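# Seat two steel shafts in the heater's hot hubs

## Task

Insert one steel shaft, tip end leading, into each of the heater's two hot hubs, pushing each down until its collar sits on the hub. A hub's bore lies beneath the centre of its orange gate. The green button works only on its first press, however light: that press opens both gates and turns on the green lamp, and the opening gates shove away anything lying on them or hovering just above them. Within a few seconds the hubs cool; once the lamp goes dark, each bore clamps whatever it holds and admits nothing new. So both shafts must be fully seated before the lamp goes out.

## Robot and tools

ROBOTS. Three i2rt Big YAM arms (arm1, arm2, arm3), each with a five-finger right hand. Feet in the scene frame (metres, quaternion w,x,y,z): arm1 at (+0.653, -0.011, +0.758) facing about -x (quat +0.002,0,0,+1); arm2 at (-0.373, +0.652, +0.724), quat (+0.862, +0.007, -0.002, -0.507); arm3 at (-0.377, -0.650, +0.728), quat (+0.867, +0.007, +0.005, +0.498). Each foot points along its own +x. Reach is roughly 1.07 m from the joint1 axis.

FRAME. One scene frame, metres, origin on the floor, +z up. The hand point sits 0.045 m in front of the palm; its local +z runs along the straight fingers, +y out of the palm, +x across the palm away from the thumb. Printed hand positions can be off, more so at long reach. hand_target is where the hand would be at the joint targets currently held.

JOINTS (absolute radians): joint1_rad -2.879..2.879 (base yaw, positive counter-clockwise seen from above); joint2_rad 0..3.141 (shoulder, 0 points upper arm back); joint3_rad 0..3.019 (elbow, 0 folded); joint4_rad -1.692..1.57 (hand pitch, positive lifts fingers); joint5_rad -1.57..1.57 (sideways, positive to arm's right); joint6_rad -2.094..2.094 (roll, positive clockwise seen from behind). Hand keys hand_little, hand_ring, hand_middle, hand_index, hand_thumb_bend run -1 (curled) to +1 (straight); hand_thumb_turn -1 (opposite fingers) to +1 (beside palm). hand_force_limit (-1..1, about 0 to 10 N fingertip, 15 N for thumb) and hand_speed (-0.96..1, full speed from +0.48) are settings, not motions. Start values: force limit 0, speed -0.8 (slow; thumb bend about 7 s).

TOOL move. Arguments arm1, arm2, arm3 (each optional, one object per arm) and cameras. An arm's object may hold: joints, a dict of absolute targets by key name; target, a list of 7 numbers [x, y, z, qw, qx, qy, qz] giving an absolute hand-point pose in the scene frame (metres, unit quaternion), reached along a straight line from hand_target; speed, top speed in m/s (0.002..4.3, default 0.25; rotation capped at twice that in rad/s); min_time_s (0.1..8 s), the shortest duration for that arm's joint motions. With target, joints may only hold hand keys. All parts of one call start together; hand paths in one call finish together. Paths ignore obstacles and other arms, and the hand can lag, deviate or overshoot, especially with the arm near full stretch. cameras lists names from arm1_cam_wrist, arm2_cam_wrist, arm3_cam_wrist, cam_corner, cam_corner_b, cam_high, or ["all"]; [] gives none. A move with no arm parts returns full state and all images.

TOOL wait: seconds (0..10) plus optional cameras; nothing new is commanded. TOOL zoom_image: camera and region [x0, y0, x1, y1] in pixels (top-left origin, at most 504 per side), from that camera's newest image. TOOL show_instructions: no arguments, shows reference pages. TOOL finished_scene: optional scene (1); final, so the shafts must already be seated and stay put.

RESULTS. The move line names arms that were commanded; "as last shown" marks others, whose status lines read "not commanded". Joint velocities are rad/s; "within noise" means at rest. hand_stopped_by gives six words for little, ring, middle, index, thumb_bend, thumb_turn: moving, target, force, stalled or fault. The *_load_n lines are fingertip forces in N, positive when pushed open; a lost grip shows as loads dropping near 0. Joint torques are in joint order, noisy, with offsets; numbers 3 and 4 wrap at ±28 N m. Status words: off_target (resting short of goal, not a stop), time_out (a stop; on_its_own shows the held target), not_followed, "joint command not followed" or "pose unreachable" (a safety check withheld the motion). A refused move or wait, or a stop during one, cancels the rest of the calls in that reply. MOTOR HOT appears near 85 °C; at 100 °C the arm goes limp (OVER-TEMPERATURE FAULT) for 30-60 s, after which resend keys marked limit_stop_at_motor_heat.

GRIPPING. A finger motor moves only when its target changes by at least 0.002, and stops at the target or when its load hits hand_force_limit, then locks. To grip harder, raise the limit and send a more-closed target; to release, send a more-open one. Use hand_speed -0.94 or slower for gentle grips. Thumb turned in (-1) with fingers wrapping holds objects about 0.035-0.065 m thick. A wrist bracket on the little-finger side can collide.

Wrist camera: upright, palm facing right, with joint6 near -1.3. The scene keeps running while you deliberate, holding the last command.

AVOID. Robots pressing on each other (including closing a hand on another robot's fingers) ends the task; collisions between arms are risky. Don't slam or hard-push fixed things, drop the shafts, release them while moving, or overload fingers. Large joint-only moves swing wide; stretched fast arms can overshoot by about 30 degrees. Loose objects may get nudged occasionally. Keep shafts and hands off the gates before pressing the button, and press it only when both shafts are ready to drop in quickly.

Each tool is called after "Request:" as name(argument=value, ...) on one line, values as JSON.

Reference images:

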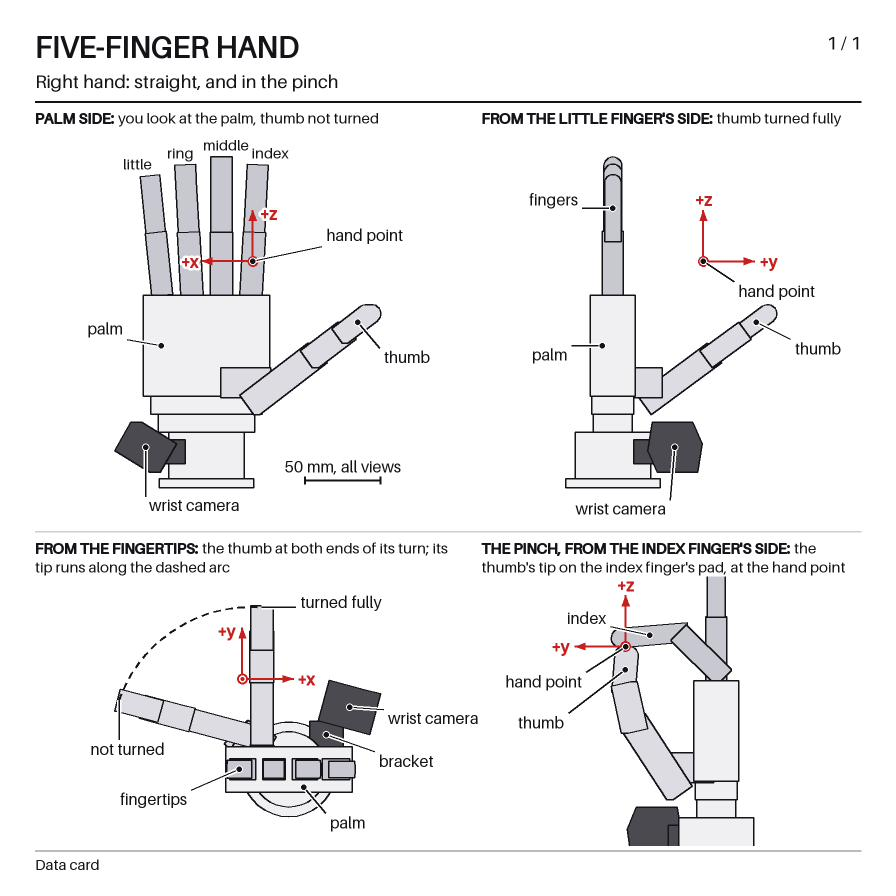

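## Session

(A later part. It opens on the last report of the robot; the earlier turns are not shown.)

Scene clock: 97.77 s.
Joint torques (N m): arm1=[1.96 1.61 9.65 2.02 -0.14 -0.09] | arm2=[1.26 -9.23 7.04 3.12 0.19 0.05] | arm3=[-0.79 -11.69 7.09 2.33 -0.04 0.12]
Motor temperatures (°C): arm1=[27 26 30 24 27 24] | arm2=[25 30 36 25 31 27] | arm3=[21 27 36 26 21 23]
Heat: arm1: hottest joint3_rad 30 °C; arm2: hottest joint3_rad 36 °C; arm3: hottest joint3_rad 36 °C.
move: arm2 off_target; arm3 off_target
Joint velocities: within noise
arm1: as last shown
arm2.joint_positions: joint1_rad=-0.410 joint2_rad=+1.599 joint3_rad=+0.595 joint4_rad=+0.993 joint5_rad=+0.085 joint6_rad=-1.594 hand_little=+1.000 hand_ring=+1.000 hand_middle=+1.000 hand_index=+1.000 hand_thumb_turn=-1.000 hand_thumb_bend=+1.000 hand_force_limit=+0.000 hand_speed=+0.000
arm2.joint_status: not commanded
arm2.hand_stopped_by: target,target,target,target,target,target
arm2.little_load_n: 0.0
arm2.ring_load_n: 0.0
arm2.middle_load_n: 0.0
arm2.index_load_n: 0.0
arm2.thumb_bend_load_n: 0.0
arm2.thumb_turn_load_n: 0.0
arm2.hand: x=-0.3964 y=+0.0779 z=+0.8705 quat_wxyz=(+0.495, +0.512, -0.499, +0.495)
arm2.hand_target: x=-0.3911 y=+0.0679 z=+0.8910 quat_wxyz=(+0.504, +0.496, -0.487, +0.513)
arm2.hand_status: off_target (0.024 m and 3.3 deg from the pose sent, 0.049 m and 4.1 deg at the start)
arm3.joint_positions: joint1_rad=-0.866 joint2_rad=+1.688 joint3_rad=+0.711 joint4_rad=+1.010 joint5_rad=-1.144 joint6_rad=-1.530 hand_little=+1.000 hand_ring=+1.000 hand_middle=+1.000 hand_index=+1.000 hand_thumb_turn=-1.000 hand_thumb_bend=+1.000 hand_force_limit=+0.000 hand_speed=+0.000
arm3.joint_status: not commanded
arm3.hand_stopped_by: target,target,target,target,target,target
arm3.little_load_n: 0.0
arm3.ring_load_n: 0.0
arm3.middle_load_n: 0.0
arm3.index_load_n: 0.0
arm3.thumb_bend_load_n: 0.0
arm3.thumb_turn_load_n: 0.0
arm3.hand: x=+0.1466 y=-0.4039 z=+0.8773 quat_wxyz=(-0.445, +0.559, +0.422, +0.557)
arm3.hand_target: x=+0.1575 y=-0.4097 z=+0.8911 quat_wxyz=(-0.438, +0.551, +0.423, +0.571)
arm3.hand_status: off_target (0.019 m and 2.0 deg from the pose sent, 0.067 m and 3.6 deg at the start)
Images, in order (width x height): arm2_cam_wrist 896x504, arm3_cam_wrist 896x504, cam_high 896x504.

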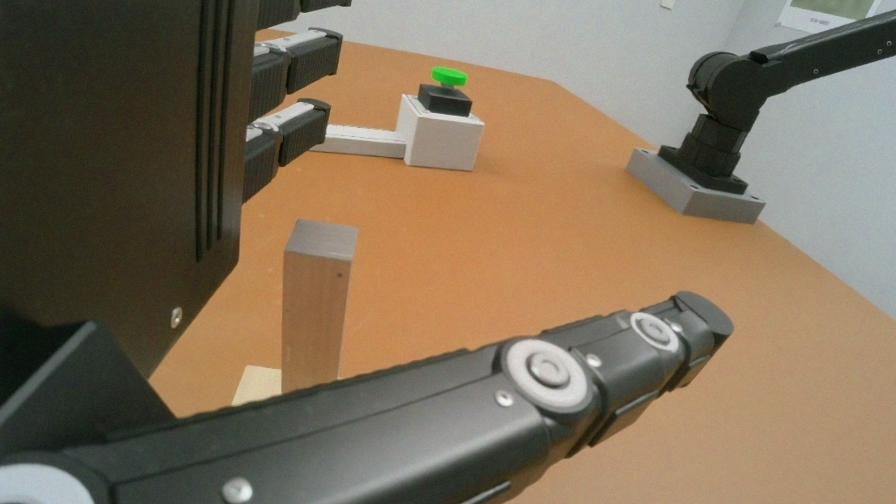

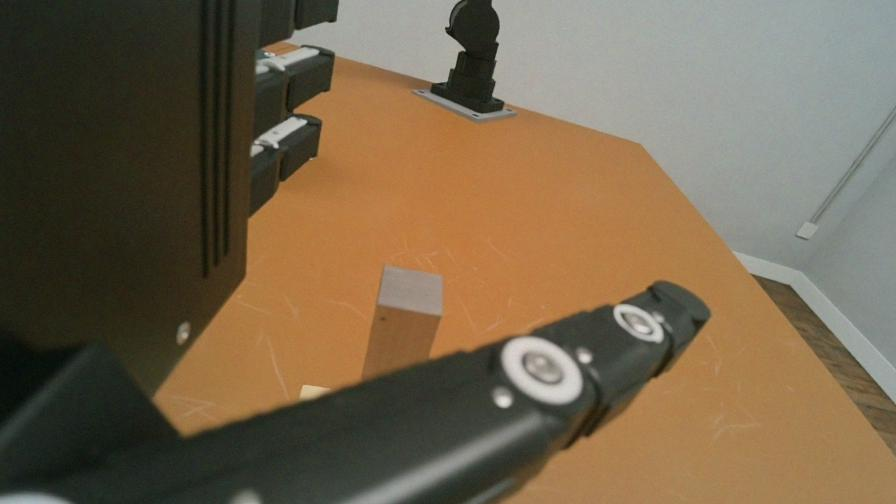

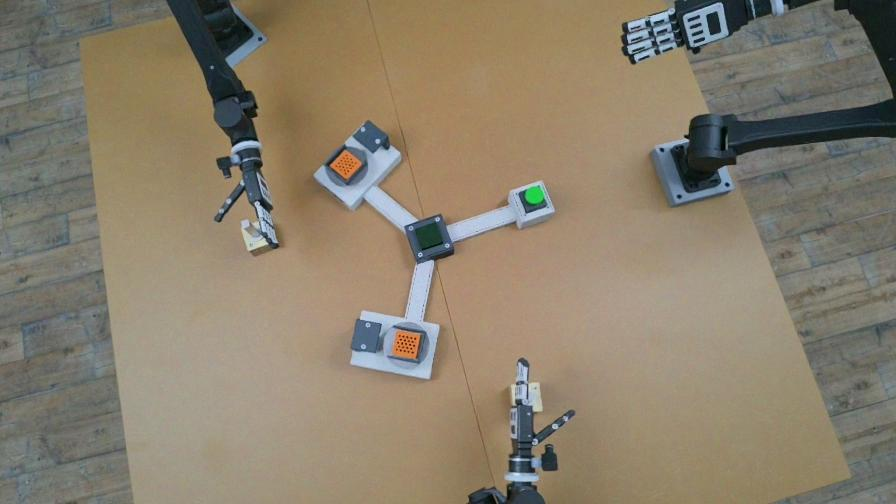

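Request:
move(arm2={"target": [-0.384, 0.070, 0.8455, 0.5097, 0.4897, -0.4811, 0.5187], "speed": 0.1}, arm3={"target": [0.127, -0.389, 0.891, -0.4380, 0.5511, 0.4229, 0.5708], "speed": 0.12}, cameras=["arm2_cam_wrist", "arm3_cam_wrist", "cam_high", "cam_corner", "cam_corner_b"])

Scene clock: 100.70 s.
Joint torques (N m): arm1=[1.96 1.61 9.63 2.04 -0.14 -0.09] | arm2=[1.49 -9.99 4.44 2.99 0.22 0.01] | arm3=[1.32 -13.27 4.85 2.13 0.06 0.1]
Motor temperatures (°C): arm1=[27 26 30 24 27 24] | arm2=[25 30 35 26 31 27] | arm3=[21 28 36 26 21 23]
Heat: arm1: hottest joint3_rad 30 °C; arm2: hottest joint3_rad 35 °C; arm3: hottest joint3_rad 36 °C.
move: arm2 off_target; arm3 done
Joint velocities: within noise
arm1: as last shown
arm2.joint_positions: joint1_rad=-0.393 joint2_rad=+1.764 joint3_rad=+0.595 joint4_rad=+1.202 joint5_rad=+0.102 joint6_rad=-1.594 hand_little=+1.000 hand_ring=+1.000 hand_middle=+1.000 hand_index=+1.000 hand_thumb_turn=-1.000 hand_thumb_bend=+1.000 hand_force_limit=+0.000 hand_speed=+0.000
arm2.joint_status: not commanded
arm2.hand_stopped_by: target,target,target,target,target,target
arm2.little_load_n: 0.0
arm2.ring_load_n: 0.0
arm2.middle_load_n: 0.0
arm2.index_load_n: 0.0
arm2.thumb_bend_load_n: 0.0
arm2.thumb_turn_load_n: 0.0
arm2.hand: x=-0.3890 y=+0.0727 z=+0.8346 quat_wxyz=(+0.505, +0.500, -0.489, +0.507)
arm2.hand_target: x=-0.3840 y=+0.0702 z=+0.8454 quat_wxyz=(+0.509, +0.490, -0.481, +0.519)
arm2.hand_status: off_target (0.012 m and 2.1 deg from the pose sent, 0.029 m and 4.6 deg at the start)
arm3.joint_positions: joint1_rad=-0.826 joint2_rad=+1.650 joint3_rad=+0.665 joint4_rad=+1.027 joint5_rad=-1.083 joint6_rad=-1.529 hand_little=+1.000 hand_ring=+1.000 hand_middle=+1.000 hand_index=+1.000 hand_thumb_turn=-1.000 hand_thumb_bend=+1.000 hand_force_limit=+0.000 hand_speed=+0.000
arm3.joint_status: not commanded
arm3.hand_stopped_by: target,target,target,target,target,target
arm3.little_load_n: 0.0
arm3.ring_load_n: 0.0
arm3.middle_load_n: 0.0
arm3.index_load_n: 0.0
arm3.thumb_bend_load_n: 0.0
arm3.thumb_turn_load_n: 0.5
arm3.hand: x=+0.1311 y=-0.3930 z=+0.8822 quat_wxyz=(-0.439, +0.561, +0.417, +0.565)
arm3.hand_target: x=+0.1270 y=-0.3890 z=+0.8909 quat_wxyz=(-0.438, +0.551, +0.423, +0.571)
arm3.hand_status: done (0.010 m and 1.5 deg from the pose sent, 0.028 m and 2.0 deg at the start)
pictures: arm2_cam_wrist, arm3_cam_wrist, cam_corner, cam_corner_b, cam_high
Images, in order (width x height): arm2_cam_wrist 896x504, arm3_cam_wrist 896x504, cam_corner 896x504, cam_corner_b 896x504, cam_high 896x504.

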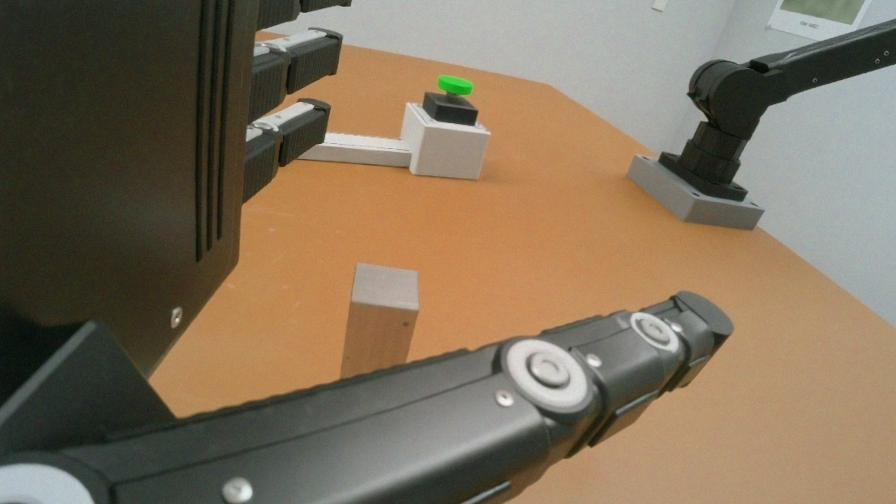

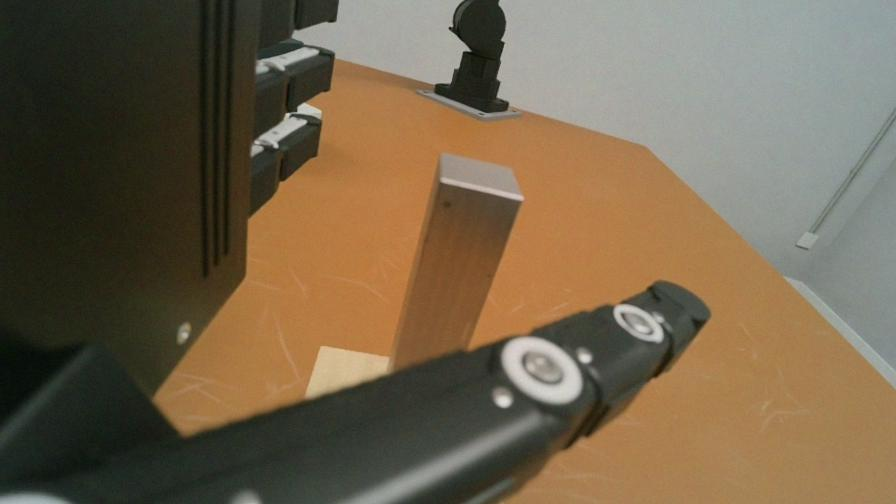

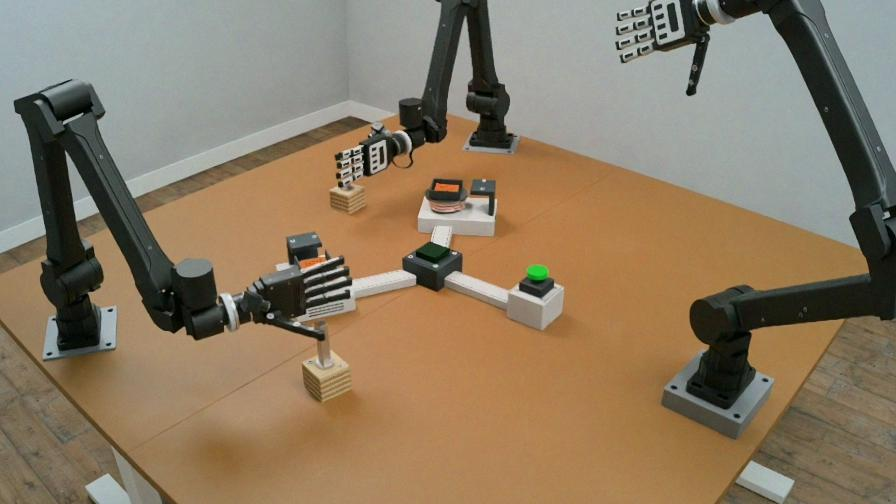

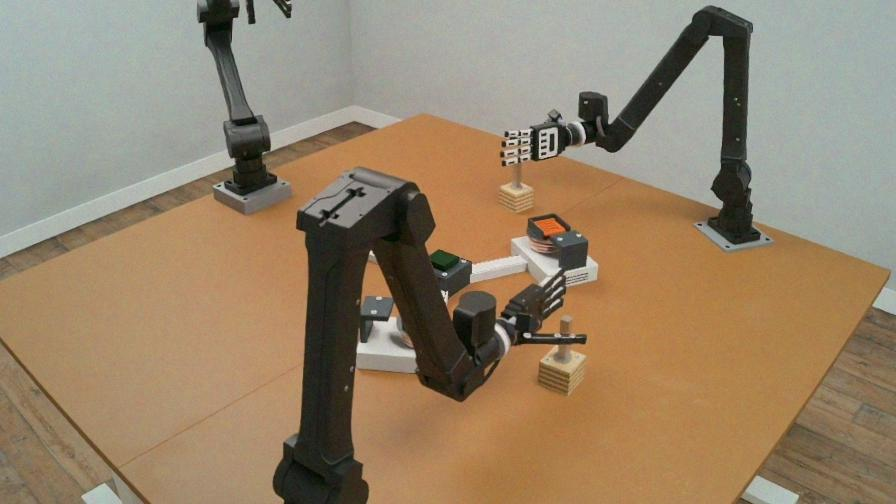

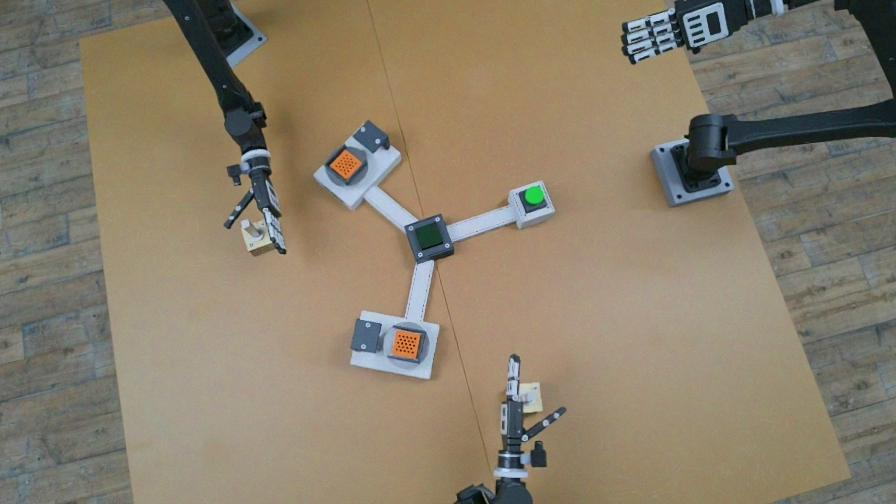

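Request:
move(arm2={"target": [-0.3864, 0.0777, 0.834, 0.4860, 0.5122, -0.4693, 0.5304], "speed": 0.08}, arm3={"target": [0.1185, -0.3875, 0.865, -0.4585, 0.5369, 0.4505, 0.5464], "speed": 0.08}, cameras=["arm2_cam_wrist", "arm3_cam_wrist"])

Scene clock: 103.50 s.
Joint torques (N m): arm1=[1.96 1.61 9.65 2.02 -0.14 -0.09] | arm2=[-0.32 -9.88 3.59 3.15 -0.09 0.1] | arm3=[-0.62 -10.7 5.03 2.15 -0.06 -0.03]
Motor temperatures (°C): arm1=[27 26 30 24 27 24] | arm2=[25 30 35 26 31 27] | arm3=[21 28 35 26 21 23]
Heat: arm1: hottest joint3_rad 30 °C; arm2: hottest joint3_rad 35 °C; arm3: hottest joint3_rad 35 °C.
move: arm2 done; arm3 done
Joint velocities: within noise
arm1: as last shown
arm2.joint_positions: joint1_rad=-0.416 joint2_rad=+1.764 joint3_rad=+0.570 joint4_rad=+1.213 joint5_rad=+0.001 joint6_rad=-1.594 hand_little=+1.000 hand_ring=+1.000 hand_middle=+1.000 hand_index=+1.000 hand_thumb_turn=-1.000 hand_thumb_bend=+1.000 hand_force_limit=+0.000 hand_speed=+0.000
arm2.joint_status: not commanded
arm2.hand_stopped_by: target,target,target,target,target,target
arm2.little_load_n: 0.0
arm2.ring_load_n: 0.0
arm2.middle_load_n: 0.0
arm2.index_load_n: 0.5
arm2.thumb_bend_load_n: 0.0
arm2.thumb_turn_load_n: 0.5
arm2.hand: x=-0.3828 y=+0.0768 z=+0.8278 quat_wxyz=(+0.482, +0.522, -0.471, +0.522)
arm2.hand_target: x=-0.3864 y=+0.0777 z=+0.8339 quat_wxyz=(+0.486, +0.512, -0.469, +0.530)
arm2.hand_status: done (0.007 m and 1.6 deg from the pose sent, 0.006 m and 4.4 deg at the start)
arm3.joint_positions: joint1_rad=-0.826 joint2_rad=+1.700 joint3_rad=+0.665 joint4_rad=+1.053 joint5_rad=-1.189 joint6_rad=-1.548 hand_little=+1.000 hand_ring=+1.000 hand_middle=+1.000 hand_index=+1.000 hand_thumb_turn=-1.000 hand_thumb_bend=+1.000 hand_force_limit=+0.000 hand_speed=+0.000
arm3.joint_status: not commanded
arm3.hand_stopped_by: target,target,target,target,target,target
arm3.little_load_n: 0.5
arm3.ring_load_n: -0.5
arm3.middle_load_n: 0.0
arm3.index_load_n: 0.0
arm3.thumb_bend_load_n: 0.0
arm3.thumb_turn_load_n: 0.0
arm3.hand: x=+0.1144 y=-0.3821 z=+0.8627 quat_wxyz=(-0.466, +0.541, +0.448, +0.538)
arm3.hand_target: x=+0.1184 y=-0.3875 z=+0.8650 quat_wxyz=(-0.458, +0.537, +0.451, +0.546)
arm3.hand_status: done (0.007 m and 1.4 deg from the pose sent, 0.022 m and 5.6 deg at the start)
Images, in order (width x height): arm2_cam_wrist 896x504, arm3_cam_wrist 896x504.

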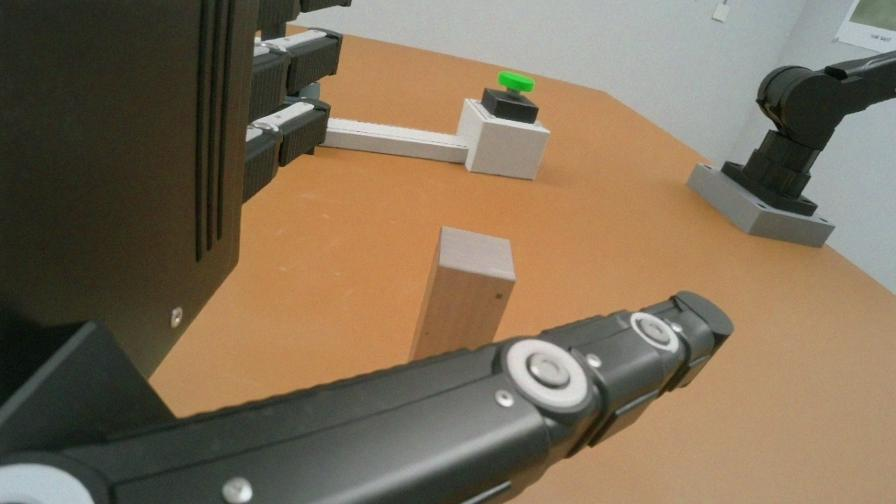

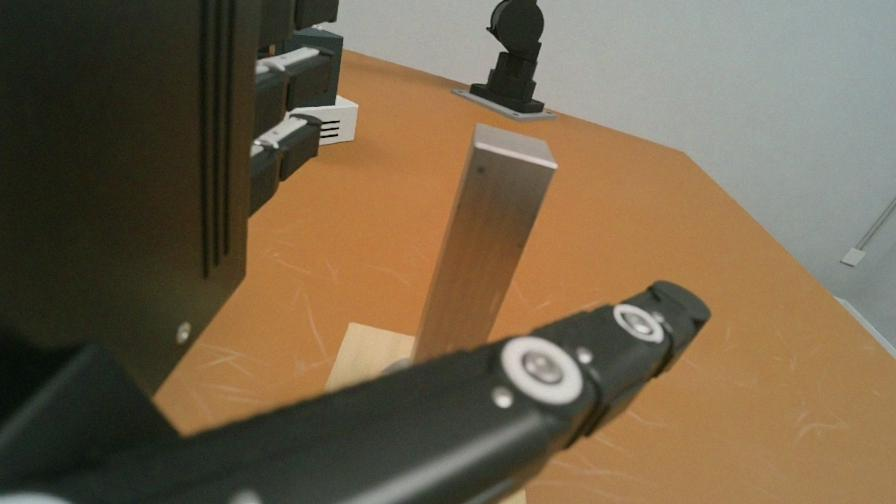

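Request:
move(arm2={"target": [-0.392, 0.085, 0.829, 0.4860, 0.5122, -0.4693, 0.5304], "speed": 0.08}, arm3={"target": [0.120, -0.400, 0.835, -0.4585, 0.5369, 0.4505, 0.5464], "speed": 0.08}, cameras=["arm2_cam_wrist", "arm3_cam_wrist"])

Scene clock: 105.53 s.
Joint torques (N m): arm1=[1.9 1.55 9.65 2.02 -0.14 -0.1] | arm2=[0.09 -9.23 3.4 3.19 -0.12 0.11] | arm3=[-0.62 -11.52 3.93 2.1 -0.09 0.08]
Motor temperatures (°C): arm1=[27 26 30 24 27 24] | arm2=[25 30 35 26 30 27] | arm3=[21 28 35 26 21 23]
Heat: arm1: hottest joint3_rad 30 °C; arm2: hottest joint3_rad 35 °C; arm3: hottest joint3_rad 35 °C.
move: arm2 done; arm3 done
Joint velocities: within noise
arm1: as last shown
arm2.joint_positions: joint1_rad=-0.428 joint2_rad=+1.764 joint3_rad=+0.549 joint4_rad=+1.242 joint5_rad=-0.013 joint6_rad=-1.593 hand_little=+1.000 hand_ring=+1.000 hand_middle=+1.000 hand_index=+1.000 hand_thumb_turn=-1.000 hand_thumb_bend=+1.000 hand_force_limit=+0.000 hand_speed=+0.000
arm2.joint_status: not commanded
arm2.hand_stopped_by: target,target,target,target,target,target
arm2.little_load_n: 0.0
arm2.ring_load_n: 0.0
arm2.middle_load_n: 0.0
arm2.index_load_n: 0.0
arm2.thumb_bend_load_n: 0.0
arm2.thumb_turn_load_n: 0.0
arm2.hand: x=-0.3877 y=+0.0836 z=+0.8270 quat_wxyz=(+0.483, +0.521, -0.469, +0.525)
arm2.hand_target: x=-0.3921 y=+0.0850 z=+0.8290 quat_wxyz=(+0.486, +0.512, -0.469, +0.530)
arm2.hand_status: done (0.005 m and 1.2 deg from the pose sent, 0.012 m and 1.6 deg at the start)
arm3.joint_positions: joint1_rad=-0.857 joint2_rad=+1.793 joint3_rad=+0.665 joint4_rad=+1.155 joint5_rad=-1.220 joint6_rad=-1.551 hand_little=+1.000 hand_ring=+1.000 hand_middle=+1.000 hand_index=+1.000 hand_thumb_turn=-1.000 hand_thumb_bend=+1.000 hand_force_limit=+0.000 hand_speed=+0.000
arm3.joint_status: not commanded
arm3.hand_stopped_by: target,target,target,target,target,target
arm3.little_load_n: 0.0
arm3.ring_load_n: 0.0
arm3.middle_load_n: 0.0
arm3.index_load_n: -0.5
arm3.thumb_bend_load_n: 0.0
arm3.thumb_turn_load_n: 0.0
arm3.hand: x=+0.1190 y=-0.3939 z=+0.8356 quat_wxyz=(-0.463, +0.537, +0.451, +0.541)
arm3.hand_target: x=+0.1199 y=-0.3999 z=+0.8350 quat_wxyz=(-0.458, +0.537, +0.451, +0.546)
arm3.hand_status: done (0.006 m and 0.8 deg from the pose sent, 0.033 m and 1.4 deg at the start)
Images, in order (width x height): arm2_cam_wrist 896x504, arm3_cam_wrist 896x504.

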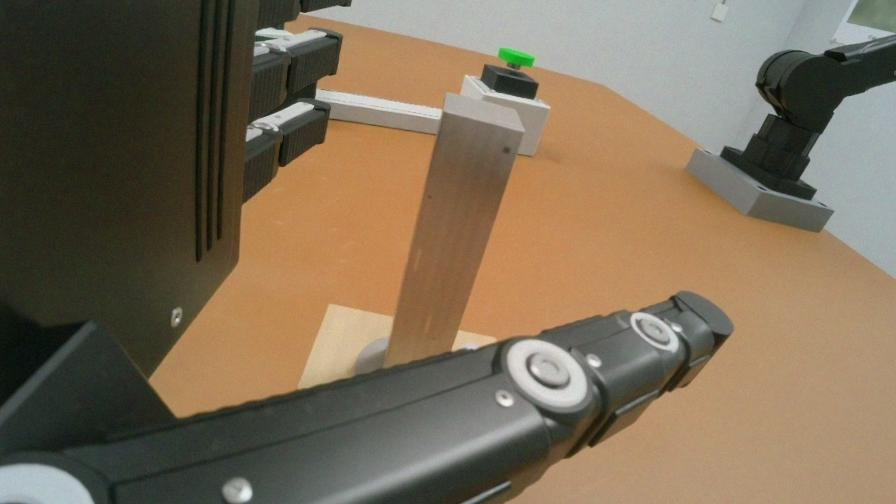

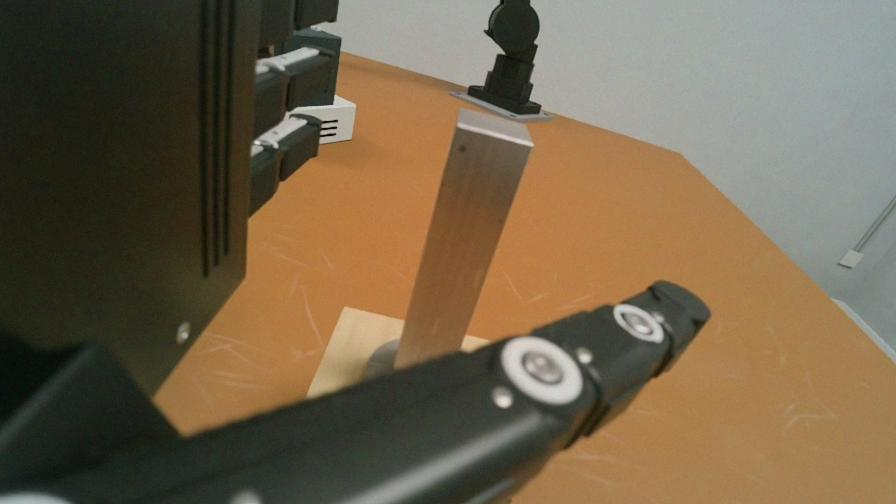

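Request:
move(arm2={"joints": {"hand_index": 0.2, "hand_middle": 0.2, "hand_thumb_bend": 0.25, "hand_speed": -0.3}}, arm3={"joints": {"hand_index": 0.2, "hand_middle": 0.2, "hand_thumb_bend": 0.25, "hand_speed": -0.3}}, cameras=["arm2_cam_wrist", "arm3_cam_wrist"])

Request:
move(arm2={"joints": {"hand_index": -0.4, "hand_middle": -0.4, "hand_thumb_bend": -0.3, "hand_speed": -0.92, "hand_force_limit": -0.5}}, arm3={"joints": {"hand_index": -0.4, "hand_middle": -0.4, "hand_thumb_bend": -0.3, "hand_speed": -0.92, "hand_force_limit": -0.5}}, cameras=["arm2_cam_wrist", "arm3_cam_wrist"])

Scene clock: 108.17 s.
Joint torques (N m): arm1=[1.96 1.61 9.63 2.02 -0.14 -0.09] | arm2=[0.15 -9.05 3.3 3.1 -0.03 0.04] | arm3=[-0.09 -11.93 3.92 2.06 -0.12 0.01]
Motor temperatures (°C): arm1=[27 26 31 24 27 24] | arm2=[25 30 35 26 30 27] | arm3=[21 28 34 26 21 23]
Heat: arm1: hottest joint3_rad 31 °C; arm2: hottest joint3_rad 35 °C; arm3: hottest joint3_rad 34 °C.
move: arm2 done; arm3 done
Joint velocities: within noise
arm1: as last shown
arm2.joint_positions: joint1_rad=-0.430 joint2_rad=+1.764 joint3_rad=+0.549 joint4_rad=+1.242 joint5_rad=-0.013 joint6_rad=-1.593 hand_little=+1.000 hand_ring=+1.000 hand_middle=+0.200 hand_index=+0.200 hand_thumb_turn=-1.000 hand_thumb_bend=+0.250 hand_force_limit=+0.000 hand_speed=-0.300
arm2.joint_status: all done
arm2.hand_stopped_by: target,target,target,target,target,target
arm2.little_load_n: 0.0
arm2.ring_load_n: 0.0
arm2.middle_load_n: 0.0
arm2.index_load_n: 0.0
arm2.thumb_bend_load_n: 0.0
arm2.thumb_turn_load_n: 0.0
arm2.hand: x=-0.3889 y=+0.0837 z=+0.8270 quat_wxyz=(+0.484, +0.520, -0.470, +0.524)
arm2.hand_target: x=-0.3919 y=+0.0850 z=+0.8290 quat_wxyz=(+0.486, +0.512, -0.469, +0.530)
arm2.hand_status: not commanded
arm3.joint_positions: joint1_rad=-0.857 joint2_rad=+1.793 joint3_rad=+0.665 joint4_rad=+1.156 joint5_rad=-1.220 joint6_rad=-1.551 hand_little=+1.000 hand_ring=+1.000 hand_middle=+0.200 hand_index=+0.200 hand_thumb_turn=-1.000 hand_thumb_bend=+0.250 hand_force_limit=+0.000 hand_speed=-0.300
arm3.joint_status: all done
arm3.hand_stopped_by: target,target,target,target,target,target
arm3.little_load_n: 0.0
arm3.ring_load_n: 0.0
arm3.middle_load_n: 0.0
arm3.index_load_n: 0.0
arm3.thumb_bend_load_n: 0.0
arm3.thumb_turn_load_n: 0.0
arm3.hand: x=+0.1191 y=-0.3941 z=+0.8356 quat_wxyz=(-0.463, +0.537, +0.451, +0.541)
arm3.hand_target: x=+0.1199 y=-0.3999 z=+0.8351 quat_wxyz=(-0.458, +0.537, +0.451, +0.546)
arm3.hand_status: not commanded
Images, in order (width x height): arm2_cam_wrist 896x504, arm3_cam_wrist 896x504.

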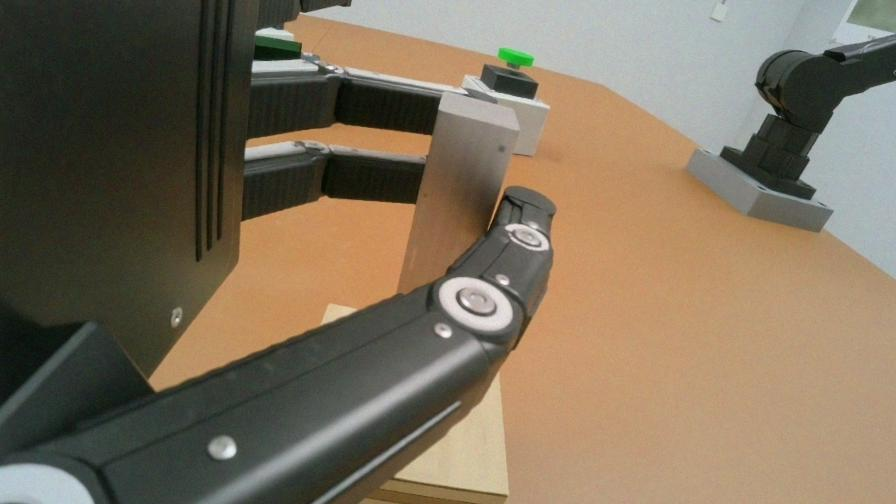

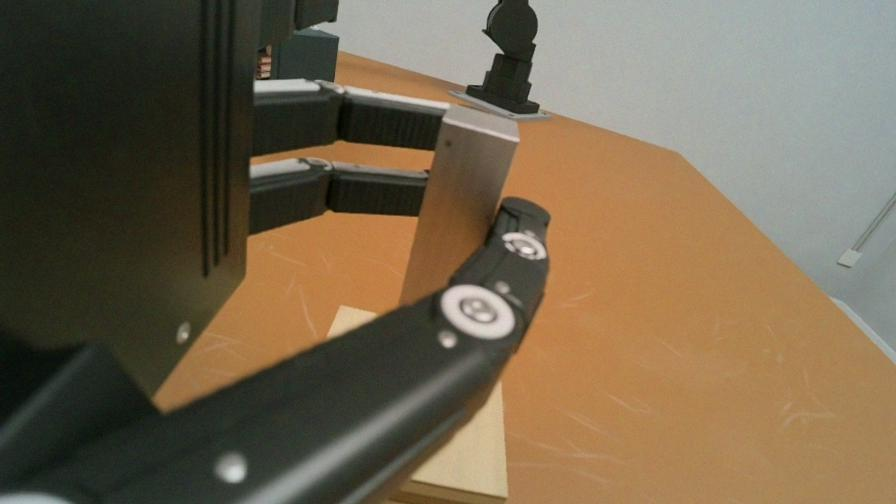

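Scene clock: 110.73 s.
Joint torques (N m): arm1=[1.96 1.61 9.65 2.03 -0.14 -0.1] | arm2=[0.79 -8.76 3.55 3.04 -0.13 0.09] | arm3=[-0.67 -11.28 3.81 2 -0.32 0]
Motor temperatures (°C): arm1=[27 26 31 24 27 24] | arm2=[25 30 34 26 30 27] | arm3=[21 28 34 26 21 23]
Heat: arm1: hottest joint3_rad 31 °C; arm2: hottest joint3_rad 34 °C; arm3: hottest joint3_rad 34 °C.
move: arm2 off_target; arm3 off_target
Joint velocities: within noise
arm1: as last shown
arm2.joint_positions: joint1_rad=-0.438 joint2_rad=+1.764 joint3_rad=+0.549 joint4_rad=+1.245 joint5_rad=-0.012 joint6_rad=-1.593 hand_little=+1.000 hand_ring=+1.000 hand_middle=-0.232 hand_index=-0.218 hand_thumb_turn=-1.000 hand_thumb_bend=+0.034 hand_force_limit=-0.500 hand_speed=-0.920
arm2.joint_status: hand_middle off_target (ended at -0.232, target -0.400); hand_index off_target (ended at -0.218, target -0.400); hand_thumb_bend off_target (ended at +0.034, target -0.300); the others done
arm2.hand_stopped_by: target,target,force,force,force,target
arm2.little_load_n: 0.0
arm2.ring_load_n: 0.0
arm2.middle_load_n: 2.5
arm2.index_load_n: 2.0
arm2.thumb_bend_load_n: 3.5
arm2.thumb_turn_load_n: 0.0
arm2.hand: x=-0.3932 y=+0.0837 z=+0.8278 quat_wxyz=(+0.487, +0.517, -0.471, +0.523)
arm2.hand_target: x=-0.3920 y=+0.0850 z=+0.8290 quat_wxyz=(+0.486, +0.512, -0.469, +0.530)
arm2.hand_status: not commanded
arm3.joint_positions: joint1_rad=-0.860 joint2_rad=+1.793 joint3_rad=+0.665 joint4_rad=+1.159 joint5_rad=-1.216 joint6_rad=-1.552 hand_little=+1.000 hand_ring=+1.000 hand_middle=-0.232 hand_index=-0.218 hand_thumb_turn=-1.000 hand_thumb_bend=+0.060 hand_force_limit=-0.500 hand_speed=-0.920
arm3.joint_status: hand_middle off_target (ended at -0.232, target -0.400); hand_index off_target (ended at -0.218, target -0.400); hand_thumb_bend off_target (ended at +0.060, target -0.300); the others done
arm3.hand_stopped_by: target,target,force,force,force,target
arm3.little_load_n: 0.0
arm3.ring_load_n: 0.0
arm3.middle_load_n: 4.0
arm3.index_load_n: 2.0
arm3.thumb_bend_load_n: 4.5
arm3.thumb_turn_load_n: 0.5
arm3.hand: x=+0.1208 y=-0.3960 z=+0.8363 quat_wxyz=(-0.460, +0.538, +0.450, +0.544)
arm3.hand_target: x=+0.1199 y=-0.3999 z=+0.8351 quat_wxyz=(-0.458, +0.537, +0.451, +0.546)
arm3.hand_status: not commanded
Images, in order (width x height): arm2_cam_wrist 896x504, arm3_cam_wrist 896x504.

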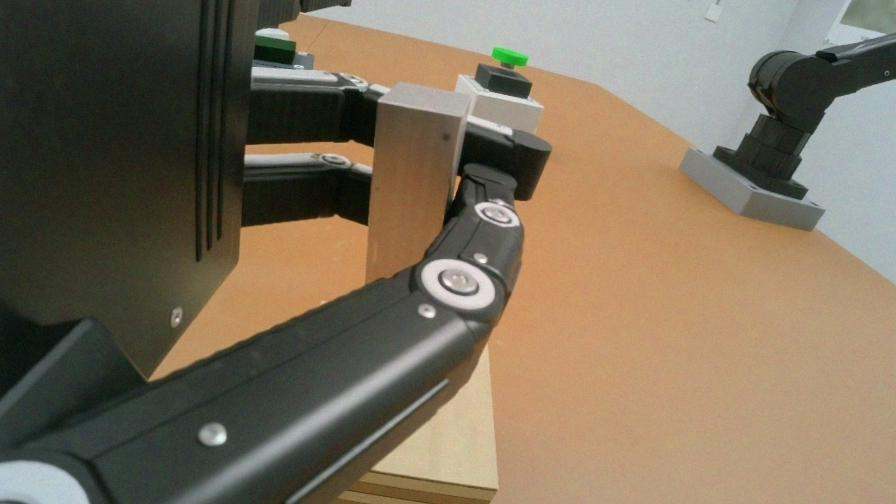

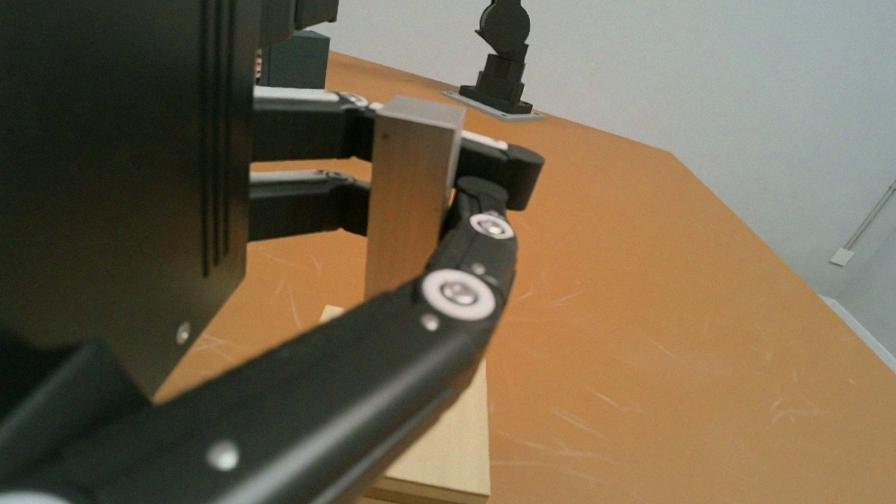

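Request:
move(arm2={"joints": {"hand_index": 0.5, "hand_middle": 0.5, "hand_thumb_bend": 0.5, "hand_speed": -0.3}}, arm3={"joints": {"hand_index": 0.5, "hand_middle": 0.5, "hand_thumb_bend": 0.5, "hand_speed": -0.3}}, cameras=["arm2_cam_wrist", "arm3_cam_wrist", "cam_high"])

Scene clock: 112.80 s.
Joint torques (N m): arm1=[1.96 1.61 9.66 2.02 -0.14 -0.09] | arm2=[0.5 -9.47 3.36 3.02 -0.02 0.09] | arm3=[-0.79 -11.69 3.85 2.02 -0.05 -0.03]
Motor temperatures (°C): arm1=[27 26 31 24 27 24] | arm2=[25 30 34 26 30 27] | arm3=[21 28 34 26 21 23]
Heat: arm1: hottest joint3_rad 31 °C; arm2: hottest joint3_rad 34 °C; arm3: hottest joint3_rad 34 °C.
move: arm2 done; arm3 done
Joint velocities: within noise
arm1.joint_positions: joint1_rad=-0.392 joint2_rad=+0.614 joint3_rad=+1.410 joint4_rad=-1.275 joint5_rad=-0.205 joint6_rad=-1.509 hand_little=+1.000 hand_ring=+1.000 hand_middle=+1.000 hand_index=+1.000 hand_thumb_turn=+1.000 hand_thumb_bend=+1.000 hand_force_limit=+0.000 hand_speed=-0.800
arm1.joint_status: not commanded
arm1.hand_stopped_by: target,target,target,target,target,target
arm1.little_load_n: 0.0
arm1.ring_load_n: 0.0
arm1.middle_load_n: 0.0
arm1.index_load_n: 0.0
arm1.thumb_bend_load_n: 0.0
arm1.thumb_turn_load_n: 0.0
arm1.hand: x=+0.4312 y=+0.1010 z=+1.2770 quat_wxyz=(-0.524, +0.141, +0.840, +0.000)
arm1.hand_target: x=+0.4325 y=+0.1004 z=+1.2875 quat_wxyz=(-0.534, +0.138, +0.834, +0.002)
arm1.hand_status: not commanded
arm2.joint_positions: joint1_rad=-0.438 joint2_rad=+1.764 joint3_rad=+0.549 joint4_rad=+1.245 joint5_rad=-0.013 joint6_rad=-1.592 hand_little=+1.000 hand_ring=+1.000 hand_middle=+0.500 hand_index=+0.500 hand_thumb_turn=-1.000 hand_thumb_bend=+0.500 hand_force_limit=-0.500 hand_speed=-0.300
arm2.joint_status: all done
arm2.hand_stopped_by: target,target,target,target,target,target
arm2.little_load_n: 0.0
arm2.ring_load_n: 0.0
arm2.middle_load_n: 0.0
arm2.index_load_n: 0.0
arm2.thumb_bend_load_n: 0.0
arm2.thumb_turn_load_n: 0.0
arm2.hand: x=-0.3930 y=+0.0837 z=+0.8278 quat_wxyz=(+0.486, +0.518, -0.471, +0.523)
arm2.hand_target: x=-0.3920 y=+0.0850 z=+0.8290 quat_wxyz=(+0.486, +0.512, -0.469, +0.530)
arm2.hand_status: not commanded
arm3.joint_positions: joint1_rad=-0.860 joint2_rad=+1.793 joint3_rad=+0.665 joint4_rad=+1.159 joint5_rad=-1.221 joint6_rad=-1.552 hand_little=+1.000 hand_ring=+1.000 hand_middle=+0.500 hand_index=+0.500 hand_thumb_turn=-1.000 hand_thumb_bend=+0.500 hand_force_limit=-0.500 hand_speed=-0.300
arm3.joint_status: all done
arm3.hand_stopped_by: target,target,target,target,target,target
arm3.little_load_n: 0.0
arm3.ring_load_n: 0.0
arm3.middle_load_n: 0.0
arm3.index_load_n: 0.0
arm3.thumb_bend_load_n: 0.0
arm3.thumb_turn_load_n: 0.0
arm3.hand: x=+0.1199 y=-0.3956 z=+0.8362 quat_wxyz=(-0.462, +0.537, +0.451, +0.543)
arm3.hand_target: x=+0.1199 y=-0.3999 z=+0.8351 quat_wxyz=(-0.458, +0.537, +0.451, +0.546)
arm3.hand_status: not commanded
Images, in order (width x height): arm2_cam_wrist 896x504, arm3_cam_wrist 896x504, cam_high 896x504.

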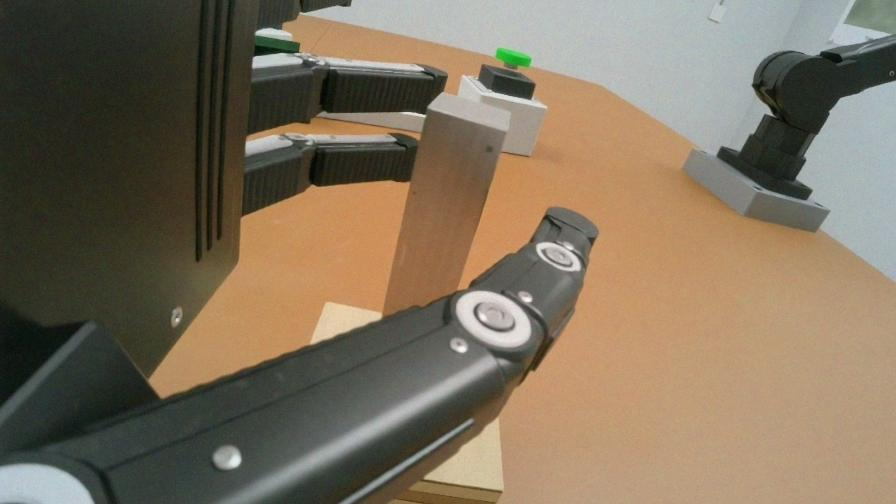

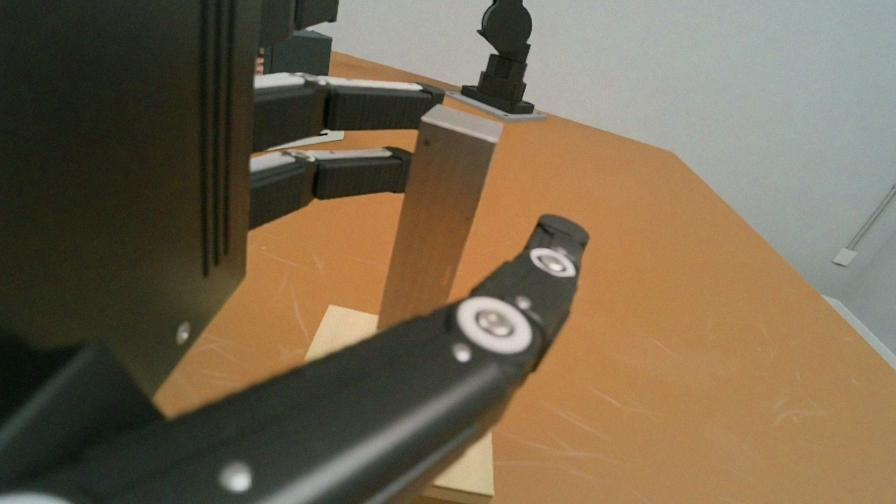

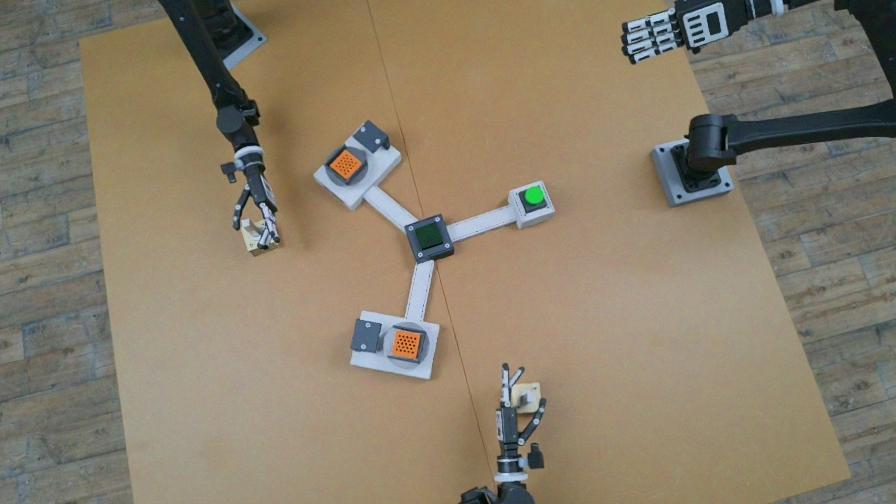

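Request:
zoom_image(camera="arm2_cam_wrist", region=[360, 60, 640, 360])

Request:
zoom_image(camera="arm3_cam_wrist", region=[360, 60, 640, 360])

Scaled by 1.680 from the camera's image (finer frame: 1280x720).

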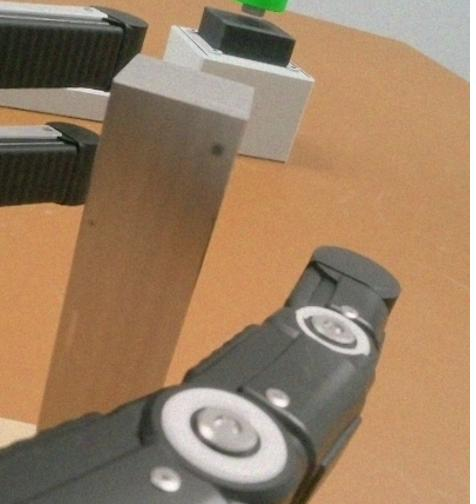

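Scaled by 1.680 from the camera's image (finer frame: 1280x720).

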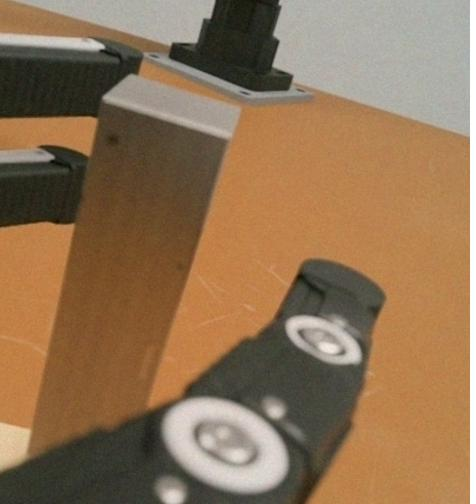

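Request:
move(arm2={"target": [-0.3885, 0.0900, 0.829, 0.4860, 0.5122, -0.4693, 0.5304], "speed": 0.08}, arm3={"target": [0.1155, -0.4052, 0.835, -0.4585, 0.5369, 0.4505, 0.5464], "speed": 0.08})

Request:
move(arm2={"joints": {"hand_thumb_bend": 0.0, "hand_index": 0.2, "hand_middle": 0.2, "hand_speed": -0.5}}, arm3={"joints": {"hand_thumb_bend": 0.0, "hand_index": 0.2, "hand_middle": 0.2, "hand_speed": -0.5}}, cameras=["arm2_cam_wrist", "arm3_cam_wrist"])

Scene clock: 115.43 s.
Joint torques (N m): arm1=[2.02 1.67 9.63 2.02 -0.14 -0.1] | arm2=[1.26 -9.99 3.34 3.18 0.24 0.12] | arm3=[-1.26 -11.81 3.89 2.06 -0.09 0.01]
Motor temperatures (°C): arm1=[27 26 31 24 27 24] | arm2=[25 30 34 26 30 27] | arm3=[21 28 33 26 21 23]
Heat: arm1: hottest joint3_rad 31 °C; arm2: hottest joint3_rad 34 °C; arm3: hottest joint3_rad 33 °C.
move: arm2 done; arm3 done
Joint velocities: within noise
arm1: as last shown
arm2.joint_positions: joint1_rad=-0.438 joint2_rad=+1.764 joint3_rad=+0.536 joint4_rad=+1.249 joint5_rad=-0.010 joint6_rad=-1.592 hand_little=+1.000 hand_ring=+1.000 hand_middle=+0.500 hand_index=+0.500 hand_thumb_turn=-1.000 hand_thumb_bend=+0.500 hand_force_limit=-0.500 hand_speed=-0.300
arm2.joint_status: not commanded
arm2.hand_stopped_by: target,target,target,target,target,target
arm2.little_load_n: 0.0
arm2.ring_load_n: 0.0
arm2.middle_load_n: 0.0
arm2.index_load_n: 0.0
arm2.thumb_bend_load_n: 0.0
arm2.thumb_turn_load_n: 0.0
arm2.hand: x=-0.3939 y=+0.0887 z=+0.8238 quat_wxyz=(+0.485, +0.519, -0.474, +0.520)
arm2.hand_target: x=-0.3886 y=+0.0900 z=+0.8290 quat_wxyz=(+0.486, +0.512, -0.469, +0.530)
arm2.hand_status: done (0.008 m and 1.5 deg from the pose sent, 0.008 m and 1.0 deg at the start)
arm3.joint_positions: joint1_rad=-0.866 joint2_rad=+1.793 joint3_rad=+0.651 joint4_rad=+1.164 joint5_rad=-1.231 joint6_rad=-1.552 hand_little=+1.000 hand_ring=+1.000 hand_middle=+0.500 hand_index=+0.500 hand_thumb_turn=-1.000 hand_thumb_bend=+0.500 hand_force_limit=-0.500 hand_speed=-0.300
arm3.joint_status: not commanded
arm3.hand_stopped_by: target,target,target,target,target,target
arm3.little_load_n: 0.0
arm3.ring_load_n: -0.5
arm3.middle_load_n: 0.0
arm3.index_load_n: 0.0
arm3.thumb_bend_load_n: 0.0
arm3.thumb_turn_load_n: 0.0
arm3.hand: x=+0.1143 y=-0.3981 z=+0.8323 quat_wxyz=(-0.464, +0.539, +0.451, +0.539)
arm3.hand_target: x=+0.1155 y=-0.4051 z=+0.8350 quat_wxyz=(-0.458, +0.537, +0.451, +0.546)
arm3.hand_status: done (0.008 m and 1.1 deg from the pose sent, 0.011 m and 0.5 deg at the start)
pictures: none

Scene clock: 116.63 s.
Joint torques (N m): arm1=[1.9 1.61 9.65 2.03 -0.14 -0.1] | arm2=[1.73 -9.82 3.36 2.99 -0.15 0.08] | arm3=[0.09 -11.75 3.82 1.96 -0.47 0.06]
Motor temperatures (°C): arm1=[27 26 31 24 27 24] | arm2=[25 30 34 26 30 27] | arm3=[21 28 33 26 21 23]
Heat: arm1: hottest joint3_rad 31 °C; arm2: hottest joint3_rad 34 °C; arm3: hottest joint3_rad 33 °C.
move: arm2 done; arm3 off_target
Joint velocities: within noise
arm1: as last shown
arm2.joint_positions: joint1_rad=-0.437 joint2_rad=+1.764 joint3_rad=+0.536 joint4_rad=+1.251 joint5_rad=-0.002 joint6_rad=-1.592 hand_little=+1.000 hand_ring=+1.000 hand_middle=+0.200 hand_index=+0.200 hand_thumb_turn=-1.000 hand_thumb_bend=+0.001 hand_force_limit=-0.500 hand_speed=-0.500
arm2.joint_status: all done
arm2.hand_stopped_by: target,target,target,target,target,target
arm2.little_load_n: 0.0
arm2.ring_load_n: 0.0
arm2.middle_load_n: 0.0
arm2.index_load_n: 0.0
arm2.thumb_bend_load_n: 2.0
arm2.thumb_turn_load_n: 0.0
arm2.hand: x=-0.3954 y=+0.0890 z=+0.8243 quat_wxyz=(+0.488, +0.517, -0.475, +0.519)
arm2.hand_target: x=-0.3885 y=+0.0900 z=+0.8290 quat_wxyz=(+0.486, +0.512, -0.469, +0.530)
arm2.hand_status: not commanded
arm3.joint_positions: joint1_rad=-0.874 joint2_rad=+1.793 joint3_rad=+0.651 joint4_rad=+1.167 joint5_rad=-1.222 joint6_rad=-1.553 hand_little=+1.000 hand_ring=+1.000 hand_middle=+0.200 hand_index=+0.200 hand_thumb_turn=-1.000 hand_thumb_bend=+0.077 hand_force_limit=-0.500 hand_speed=-0.500
arm3.joint_status: hand_thumb_bend off_target (ended at +0.077, target +0.000); the others done
arm3.hand_stopped_by: target,target,target,target,force,target
arm3.little_load_n: 0.0
arm3.ring_load_n: 0.0
arm3.middle_load_n: 0.0
arm3.index_load_n: 0.0
arm3.thumb_bend_load_n: 2.5
arm3.thumb_turn_load_n: 0.0
arm3.hand: x=+0.1181 y=-0.4031 z=+0.8328 quat_wxyz=(-0.459, +0.542, +0.447, +0.544)
arm3.hand_target: x=+0.1154 y=-0.4050 z=+0.8351 quat_wxyz=(-0.458, +0.537, +0.451, +0.546)
arm3.hand_status: not commanded
Images, in order (width x height): arm2_cam_wrist 896x504, arm3_cam_wrist 896x504.

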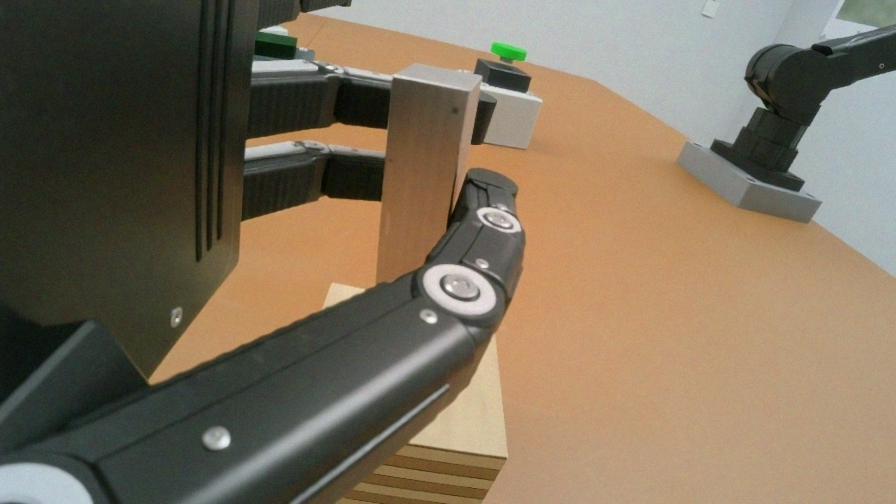

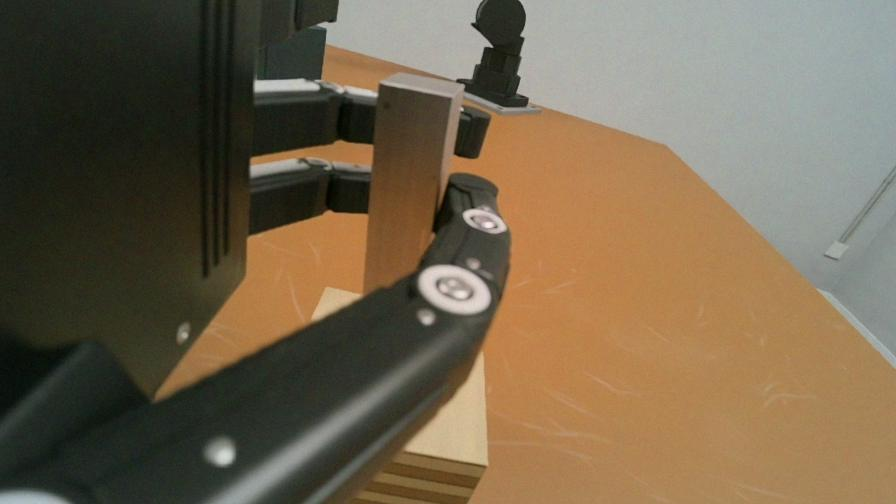

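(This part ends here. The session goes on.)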